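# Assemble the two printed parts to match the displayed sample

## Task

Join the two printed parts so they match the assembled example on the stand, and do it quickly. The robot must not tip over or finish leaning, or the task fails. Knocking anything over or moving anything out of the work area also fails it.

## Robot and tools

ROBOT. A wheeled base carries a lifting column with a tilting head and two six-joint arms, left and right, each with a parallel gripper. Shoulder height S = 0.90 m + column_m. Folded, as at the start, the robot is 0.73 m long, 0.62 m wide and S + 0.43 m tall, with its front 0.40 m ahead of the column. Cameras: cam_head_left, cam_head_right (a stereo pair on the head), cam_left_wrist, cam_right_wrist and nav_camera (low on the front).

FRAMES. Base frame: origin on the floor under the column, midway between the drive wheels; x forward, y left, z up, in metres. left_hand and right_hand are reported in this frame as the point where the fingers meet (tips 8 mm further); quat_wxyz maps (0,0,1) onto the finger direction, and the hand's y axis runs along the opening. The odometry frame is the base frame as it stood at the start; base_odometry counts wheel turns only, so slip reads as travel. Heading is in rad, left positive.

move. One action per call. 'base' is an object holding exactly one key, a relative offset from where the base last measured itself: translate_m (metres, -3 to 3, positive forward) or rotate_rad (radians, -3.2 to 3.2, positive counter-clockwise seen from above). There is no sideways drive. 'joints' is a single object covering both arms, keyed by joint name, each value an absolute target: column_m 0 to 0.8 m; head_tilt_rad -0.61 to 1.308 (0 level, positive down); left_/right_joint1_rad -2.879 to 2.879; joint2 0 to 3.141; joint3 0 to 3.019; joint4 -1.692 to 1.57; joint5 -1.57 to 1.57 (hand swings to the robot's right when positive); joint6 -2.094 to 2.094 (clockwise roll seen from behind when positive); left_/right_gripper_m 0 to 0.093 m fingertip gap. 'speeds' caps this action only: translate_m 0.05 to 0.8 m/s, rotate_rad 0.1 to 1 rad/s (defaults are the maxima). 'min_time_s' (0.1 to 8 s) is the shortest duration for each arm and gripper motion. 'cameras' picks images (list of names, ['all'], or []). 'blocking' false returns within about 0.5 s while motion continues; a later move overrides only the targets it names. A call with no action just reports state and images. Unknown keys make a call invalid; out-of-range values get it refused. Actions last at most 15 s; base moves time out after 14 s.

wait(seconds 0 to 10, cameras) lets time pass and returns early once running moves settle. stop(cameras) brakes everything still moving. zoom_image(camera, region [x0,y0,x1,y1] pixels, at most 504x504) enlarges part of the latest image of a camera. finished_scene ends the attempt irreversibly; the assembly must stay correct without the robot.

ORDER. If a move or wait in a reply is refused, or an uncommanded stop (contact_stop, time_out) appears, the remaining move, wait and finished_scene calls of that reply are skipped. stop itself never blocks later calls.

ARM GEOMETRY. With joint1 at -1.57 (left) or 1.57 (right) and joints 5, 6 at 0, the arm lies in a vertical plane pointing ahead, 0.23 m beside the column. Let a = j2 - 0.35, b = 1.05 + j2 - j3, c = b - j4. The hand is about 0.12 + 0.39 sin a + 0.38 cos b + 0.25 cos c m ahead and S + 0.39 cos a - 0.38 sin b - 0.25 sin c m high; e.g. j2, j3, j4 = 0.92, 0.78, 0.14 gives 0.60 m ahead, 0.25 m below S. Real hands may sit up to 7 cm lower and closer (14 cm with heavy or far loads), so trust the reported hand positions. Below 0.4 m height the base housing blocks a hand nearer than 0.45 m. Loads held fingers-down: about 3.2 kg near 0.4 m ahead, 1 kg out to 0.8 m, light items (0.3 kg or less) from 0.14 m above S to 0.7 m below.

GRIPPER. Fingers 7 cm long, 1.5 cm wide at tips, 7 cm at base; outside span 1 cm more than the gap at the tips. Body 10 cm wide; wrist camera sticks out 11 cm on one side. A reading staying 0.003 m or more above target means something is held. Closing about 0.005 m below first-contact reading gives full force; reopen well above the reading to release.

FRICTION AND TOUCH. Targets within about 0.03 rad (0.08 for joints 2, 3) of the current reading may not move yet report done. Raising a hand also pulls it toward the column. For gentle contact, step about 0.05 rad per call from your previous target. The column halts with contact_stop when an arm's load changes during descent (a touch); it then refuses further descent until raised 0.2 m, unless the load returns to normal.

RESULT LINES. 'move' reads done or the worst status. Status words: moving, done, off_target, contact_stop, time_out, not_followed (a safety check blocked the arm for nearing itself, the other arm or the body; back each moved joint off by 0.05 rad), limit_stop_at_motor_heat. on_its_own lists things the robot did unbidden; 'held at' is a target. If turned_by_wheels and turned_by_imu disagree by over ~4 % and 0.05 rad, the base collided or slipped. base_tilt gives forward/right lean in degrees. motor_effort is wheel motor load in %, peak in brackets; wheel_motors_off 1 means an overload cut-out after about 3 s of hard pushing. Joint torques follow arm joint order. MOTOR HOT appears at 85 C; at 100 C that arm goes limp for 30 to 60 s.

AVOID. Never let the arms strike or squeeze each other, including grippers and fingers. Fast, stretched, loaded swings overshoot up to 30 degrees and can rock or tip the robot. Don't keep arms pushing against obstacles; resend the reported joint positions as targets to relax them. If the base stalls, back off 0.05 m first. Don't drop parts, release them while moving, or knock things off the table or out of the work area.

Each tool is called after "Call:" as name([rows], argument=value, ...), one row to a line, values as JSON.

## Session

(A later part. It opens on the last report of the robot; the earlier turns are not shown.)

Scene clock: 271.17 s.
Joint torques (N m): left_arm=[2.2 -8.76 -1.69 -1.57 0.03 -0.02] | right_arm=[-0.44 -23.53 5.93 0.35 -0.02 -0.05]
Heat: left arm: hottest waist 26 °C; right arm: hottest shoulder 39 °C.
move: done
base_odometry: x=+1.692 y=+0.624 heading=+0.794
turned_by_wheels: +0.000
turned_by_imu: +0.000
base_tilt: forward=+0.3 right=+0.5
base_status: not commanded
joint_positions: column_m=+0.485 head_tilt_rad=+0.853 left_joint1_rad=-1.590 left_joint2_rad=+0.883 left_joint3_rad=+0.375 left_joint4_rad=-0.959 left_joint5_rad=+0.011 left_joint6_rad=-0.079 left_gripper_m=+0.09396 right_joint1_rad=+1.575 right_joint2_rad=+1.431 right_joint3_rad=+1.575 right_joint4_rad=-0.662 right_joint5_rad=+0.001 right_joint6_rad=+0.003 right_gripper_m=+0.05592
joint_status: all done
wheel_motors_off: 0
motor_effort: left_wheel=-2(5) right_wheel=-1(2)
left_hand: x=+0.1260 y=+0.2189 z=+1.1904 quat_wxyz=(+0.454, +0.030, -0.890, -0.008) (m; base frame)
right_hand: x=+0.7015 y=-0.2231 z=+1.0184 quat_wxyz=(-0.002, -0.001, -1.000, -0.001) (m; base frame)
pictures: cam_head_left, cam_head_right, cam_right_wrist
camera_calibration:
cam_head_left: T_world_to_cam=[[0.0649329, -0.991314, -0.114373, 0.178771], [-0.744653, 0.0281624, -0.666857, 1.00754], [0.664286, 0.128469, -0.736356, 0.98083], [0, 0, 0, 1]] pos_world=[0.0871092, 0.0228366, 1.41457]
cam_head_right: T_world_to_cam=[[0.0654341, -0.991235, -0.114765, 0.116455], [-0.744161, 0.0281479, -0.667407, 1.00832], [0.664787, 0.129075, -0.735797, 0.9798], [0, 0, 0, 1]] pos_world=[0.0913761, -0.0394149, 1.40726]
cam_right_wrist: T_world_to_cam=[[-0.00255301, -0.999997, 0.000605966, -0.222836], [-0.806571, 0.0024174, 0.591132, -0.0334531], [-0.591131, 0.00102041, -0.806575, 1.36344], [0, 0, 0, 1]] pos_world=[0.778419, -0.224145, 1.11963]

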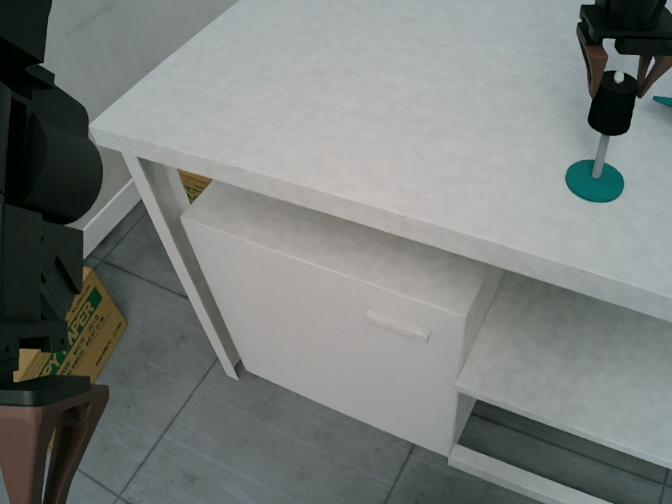

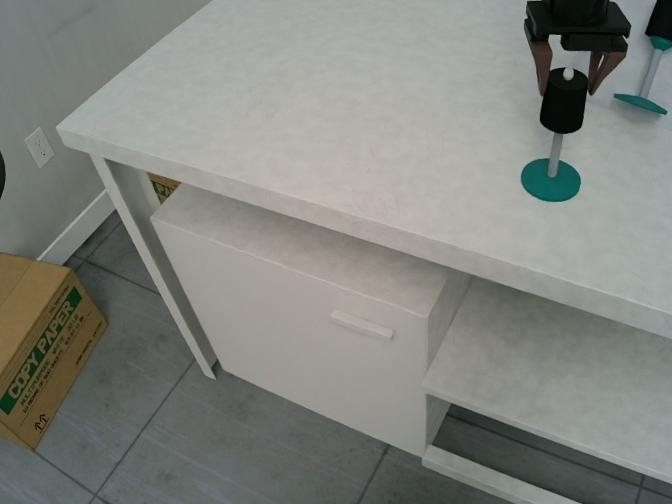

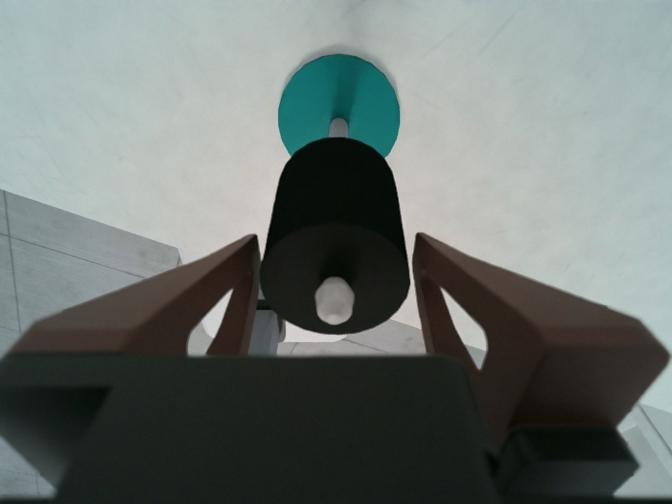

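Call:
move(joints={"right_gripper_m": 0.08}, min_time_s=1)

Call:
move(joints={"column_m": 0.62}, cameras=["cam_head_left","cam_head_right","cam_right_wrist"])

Call:
zoom_image(camera="cam_head_left", region=[512, 60, 672, 260])

Call:
zoom_image(camera="cam_right_wrist", region=[236, 0, 436, 200])

Scene clock: 278.53 s.
Joint torques (N m): left_arm=[2.08 -8.76 -1.7 -1.58 0.03 -0.02] | right_arm=[0.09 -24.53 5.98 0.4 0 -0.03]
Heat: left arm: hottest waist 26 °C; right arm: hottest shoulder 38 °C.
move: done
base_odometry: x=+1.692 y=+0.624 heading=+0.794
turned_by_wheels: +0.000
turned_by_imu: -0.001
base_tilt: forward=+0.3 right=+0.5
base_status: not commanded
joint_positions: column_m=+0.485 head_tilt_rad=+0.853 left_joint1_rad=-1.590 left_joint2_rad=+0.883 left_joint3_rad=+0.375 left_joint4_rad=-0.959 left_joint5_rad=+0.011 left_joint6_rad=-0.079 left_gripper_m=+0.09396 right_joint1_rad=+1.575 right_joint2_rad=+1.431 right_joint3_rad=+1.575 right_joint4_rad=-0.662 right_joint5_rad=+0.001 right_joint6_rad=+0.003 right_gripper_m=+0.07989
joint_status: all done
wheel_motors_off: 0
motor_effort: left_wheel=+3(4) right_wheel=-1(1)
left_hand: x=+0.1260 y=+0.2189 z=+1.1904 quat_wxyz=(+0.454, +0.030, -0.890, -0.008) (m; base frame)
right_hand: x=+0.7015 y=-0.2231 z=+1.0184 quat_wxyz=(-0.002, -0.001, -1.000, -0.001) (m; base frame)
pictures: none

Scene clock: 280.90 s.
Joint torques (N m): left_arm=[2.14 -8.76 -1.69 -1.58 0.02 -0.02] | right_arm=[-0.44 -24 6.15 0.25 -0.02 -0.01]
Heat: left arm: hottest waist 26 °C; right arm: hottest shoulder 38 °C.
move: done
base_odometry: x=+1.692 y=+0.624 heading=+0.794
turned_by_wheels: +0.000
turned_by_imu: +0.000
base_tilt: forward=+0.2 right=+0.5
base_status: not commanded
joint_positions: column_m=+0.620 head_tilt_rad=+0.853 left_joint1_rad=-1.590 left_joint2_rad=+0.883 left_joint3_rad=+0.375 left_joint4_rad=-0.959 left_joint5_rad=+0.011 left_joint6_rad=-0.079 left_gripper_m=+0.09396 right_joint1_rad=+1.575 right_joint2_rad=+1.431 right_joint3_rad=+1.575 right_joint4_rad=-0.662 right_joint5_rad=+0.001 right_joint6_rad=+0.003 right_gripper_m=+0.07989
joint_status: all done
wheel_motors_off: 0
motor_effort: left_wheel=-2(4) right_wheel=-1(2)
left_hand: x=+0.1260 y=+0.2189 z=+1.3254 quat_wxyz=(+0.454, +0.030, -0.890, -0.008) (m; base frame)
right_hand: x=+0.7015 y=-0.2231 z=+1.1534 quat_wxyz=(-0.002, -0.001, -1.000, -0.001) (m; base frame)
pictures: cam_head_left, cam_head_right, cam_right_wrist
camera_calibration:
cam_head_left: T_world_to_cam=[[0.0649329, -0.991314, -0.114373, 0.194211], [-0.744653, 0.0281624, -0.666857, 1.09757], [0.664286, 0.128469, -0.736356, 1.08024], [0, 0, 0, 1]] pos_world=[0.0871092, 0.0228366, 1.54957]
cam_head_right: T_world_to_cam=[[0.0654341, -0.991235, -0.114765, 0.131948], [-0.744161, 0.0281479, -0.667407, 1.09842], [0.664787, 0.129075, -0.735797, 1.07913], [0, 0, 0, 1]] pos_world=[0.0913761, -0.0394149, 1.54226]
cam_right_wrist: T_world_to_cam=[[-0.00255301, -0.999997, 0.000605966, -0.222918], [-0.806571, 0.0024174, 0.591132, -0.113256], [-0.591131, 0.00102041, -0.806575, 1.47233], [0, 0, 0, 1]] pos_world=[0.778419, -0.224145, 1.25463]

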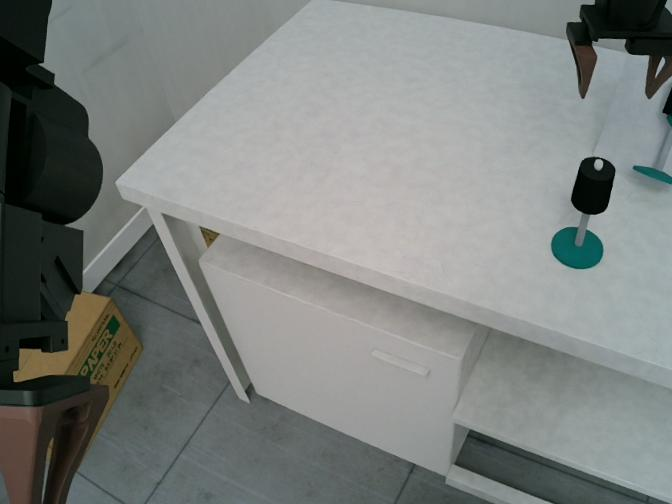

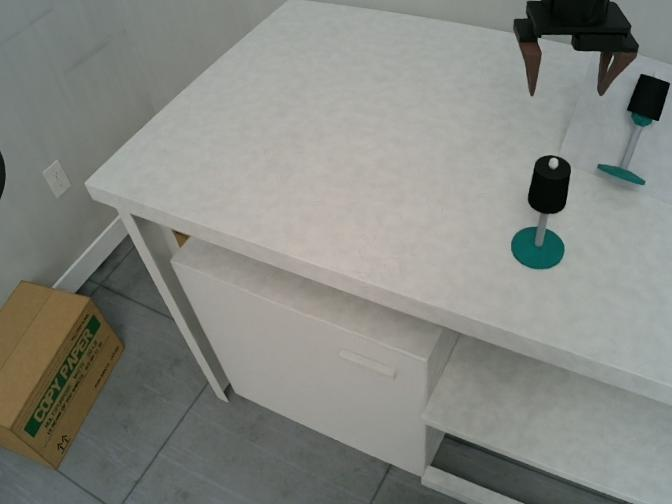

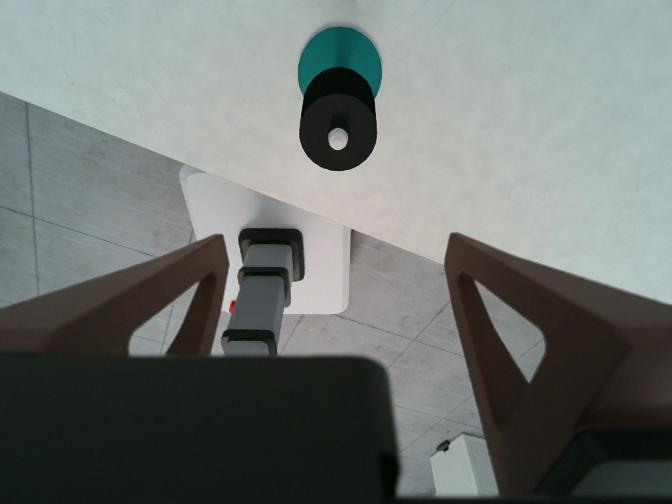

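Scaled by 2.520 from the camera's 672x504 image, which has a finer 960x720 frame.

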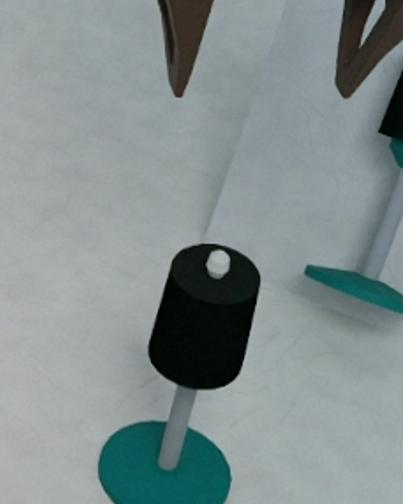

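Scaled by 2.520 from the camera's 672x504 image, which has a finer 960x720 frame.

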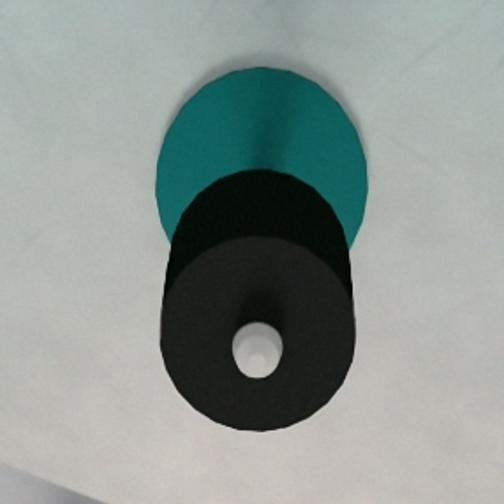

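Call:
move(base={"translate_m": -0.45}, speeds={"translate_m": 0.4})

Call:
move(joints={"right_joint2_rad": 0.89, "right_joint3_rad": 0.4, "right_joint4_rad": -0.96, "head_tilt_rad": 0.15})

Call:
move(joints={"column_m": 0.1}, cameras=["cam_head_left","cam_head_right"])

Scene clock: 306.93 s.
Joint torques (N m): left_arm=[2.14 -8.82 -1.76 -1.55 0.03 -0.02] | right_arm=[-0.56 -23.82 6.02 0.35 -0.02 -0.04]
Heat: left arm: hottest waist 26 °C; right arm: hottest shoulder 36 °C.
move: done
base_odometry: x=+1.376 y=+0.303 heading=+0.795
turned_by_wheels: +0.001
turned_by_imu: -0.001
base_tilt: forward=+0.2 right=+0.5
base_status: done
joint_positions: column_m=+0.620 head_tilt_rad=+0.853 left_joint1_rad=-1.590 left_joint2_rad=+0.883 left_joint3_rad=+0.375 left_joint4_rad=-0.959 left_joint5_rad=+0.011 left_joint6_rad=-0.079 left_gripper_m=+0.09396 right_joint1_rad=+1.575 right_joint2_rad=+1.431 right_joint3_rad=+1.575 right_joint4_rad=-0.662 right_joint5_rad=+0.001 right_joint6_rad=+0.003 right_gripper_m=+0.07989
joint_status: not commanded
wheel_motors_off: 0
motor_effort: left_wheel=+1(32) right_wheel=-1(62)
left_hand: x=+0.1260 y=+0.2189 z=+1.3254 quat_wxyz=(+0.454, +0.030, -0.890, -0.008) (m; base frame)
right_hand: x=+0.7015 y=-0.2231 z=+1.1534 quat_wxyz=(-0.002, -0.001, -1.000, -0.001) (m; base frame)
pictures: none

Scene clock: 308.60 s.
Joint torques (N m): left_arm=[2.14 -8.82 -1.72 -1.57 0.02 -0.02] | right_arm=[-0.44 -9.41 -0.9 -1.7 0.06 -0.04]
Heat: left arm: hottest waist 26 °C; right arm: hottest shoulder 36 °C.
move: done
base_odometry: x=+1.376 y=+0.303 heading=+0.795
turned_by_wheels: +0.000
turned_by_imu: +0.000
base_tilt: forward=+0.3 right=+0.5
base_status: not commanded
joint_positions: column_m=+0.620 head_tilt_rad=+0.170 left_joint1_rad=-1.590 left_joint2_rad=+0.883 left_joint3_rad=+0.375 left_joint4_rad=-0.959 left_joint5_rad=+0.011 left_joint6_rad=-0.079 left_gripper_m=+0.09396 right_joint1_rad=+1.575 right_joint2_rad=+0.891 right_joint3_rad=+0.398 right_joint4_rad=-0.951 right_joint5_rad=+0.001 right_joint6_rad=+0.003 right_gripper_m=+0.07989
joint_status: all done
wheel_motors_off: 0
motor_effort: left_wheel=+2(5) right_wheel=-3(4)
left_hand: x=+0.1260 y=+0.2189 z=+1.3254 quat_wxyz=(+0.454, +0.030, -0.890, -0.008) (m; base frame)
right_hand: x=+0.1380 y=-0.2248 z=+1.3194 quat_wxyz=(+0.444, +0.000, -0.896, +0.000) (m; base frame)
pictures: none

Scene clock: 315.90 s.
Joint torques (N m): left_arm=[2.14 -8.82 -1.7 -1.58 0.03 -0.02] | right_arm=[-0.26 -8.94 -0.68 -1.73 0.01 0.02]
Heat: left arm: hottest waist 26 °C; right arm: hottest shoulder 36 °C.
move: done
base_odometry: x=+1.376 y=+0.303 heading=+0.795
turned_by_wheels: +0.000
turned_by_imu: -0.002
base_tilt: forward=+0.2 right=+0.6
base_status: not commanded
joint_positions: column_m=+0.100 head_tilt_rad=+0.169 left_joint1_rad=-1.590 left_joint2_rad=+0.883 left_joint3_rad=+0.375 left_joint4_rad=-0.959 left_joint5_rad=+0.011 left_joint6_rad=-0.079 left_gripper_m=+0.09396 right_joint1_rad=+1.575 right_joint2_rad=+0.891 right_joint3_rad=+0.398 right_joint4_rad=-0.951 right_joint5_rad=+0.001 right_joint6_rad=+0.003 right_gripper_m=+0.07989
joint_status: all done
wheel_motors_off: 0
motor_effort: left_wheel=+3(7) right_wheel=-3(3)
left_hand: x=+0.1260 y=+0.2189 z=+0.8056 quat_wxyz=(+0.454, +0.030, -0.890, -0.008) (m; base frame)
right_hand: x=+0.1380 y=-0.2248 z=+0.7995 quat_wxyz=(+0.444, +0.000, -0.896, +0.000) (m; base frame)
pictures: cam_head_left, cam_head_right
camera_calibration:
cam_head_left: T_world_to_cam=[[0.122561, -0.991315, -0.0476847, 0.0594484], [-0.156418, 0.0281523, -0.98729, 1.0695], [0.980057, 0.128462, -0.15161, 0.0466026], [0, 0, 0, 1]] pos_world=[0.11433, 0.0228366, 1.06581]
cam_head_right: T_world_to_cam=[[0.123197, -0.991237, -0.0476722, -0.0034564], [-0.15569, 0.0281377, -0.987405, 1.06963], [0.980093, 0.129068, -0.15086, 0.0456494], [0, 0, 0, 1]] pos_world=[0.122217, -0.0394149, 1.06288]

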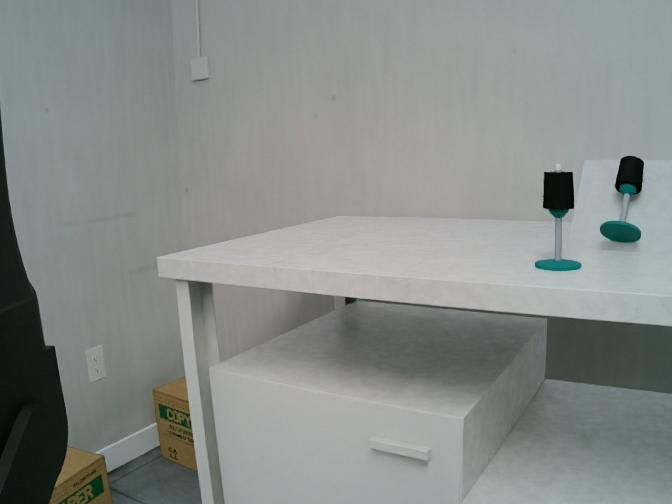

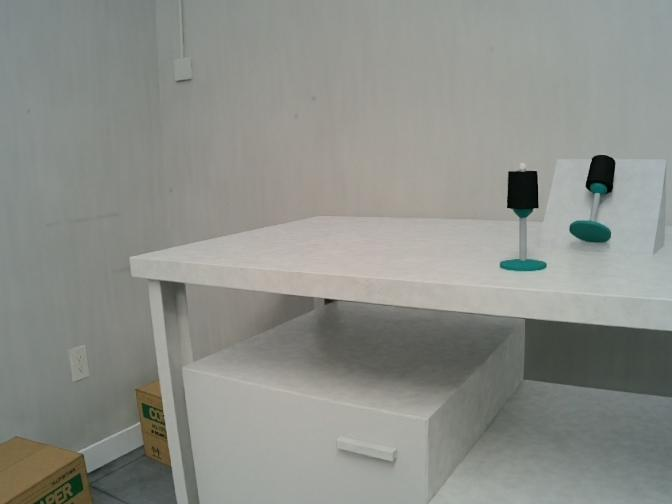

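Call:
zoom_image(camera="cam_head_right", region=[470, 140, 630, 280])

Scaled by 3.150 from the camera's 672x504 image, which has a finer 960x720 frame.

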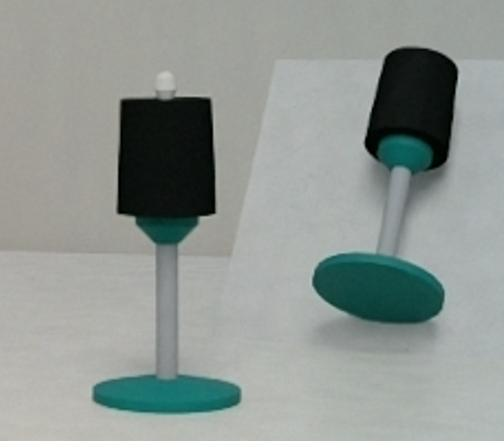

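Call:
zoom_image(camera="cam_head_right", region=[495, 155, 555, 225])

Call:
zoom_image(camera="cam_head_right", region=[570, 145, 630, 215])

Scaled by 7.200 from the camera's 672x504 image, which has a finer 960x720 frame.

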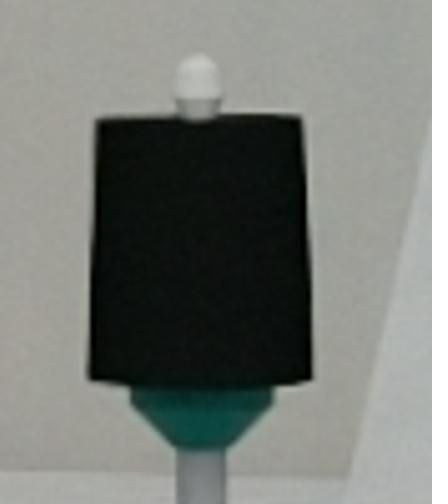

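Scaled by 7.200 from the camera's 672x504 image, which has a finer 960x720 frame.

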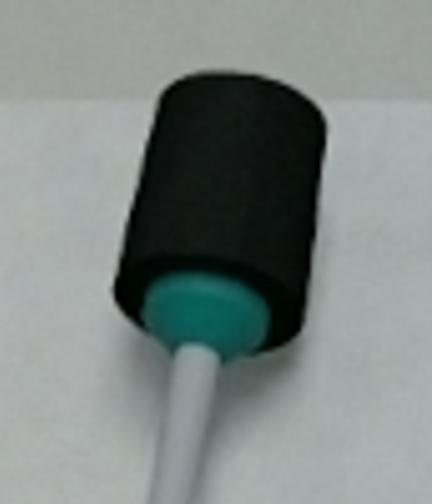

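Call:
finished_scene()

The scene is finished: the task was done.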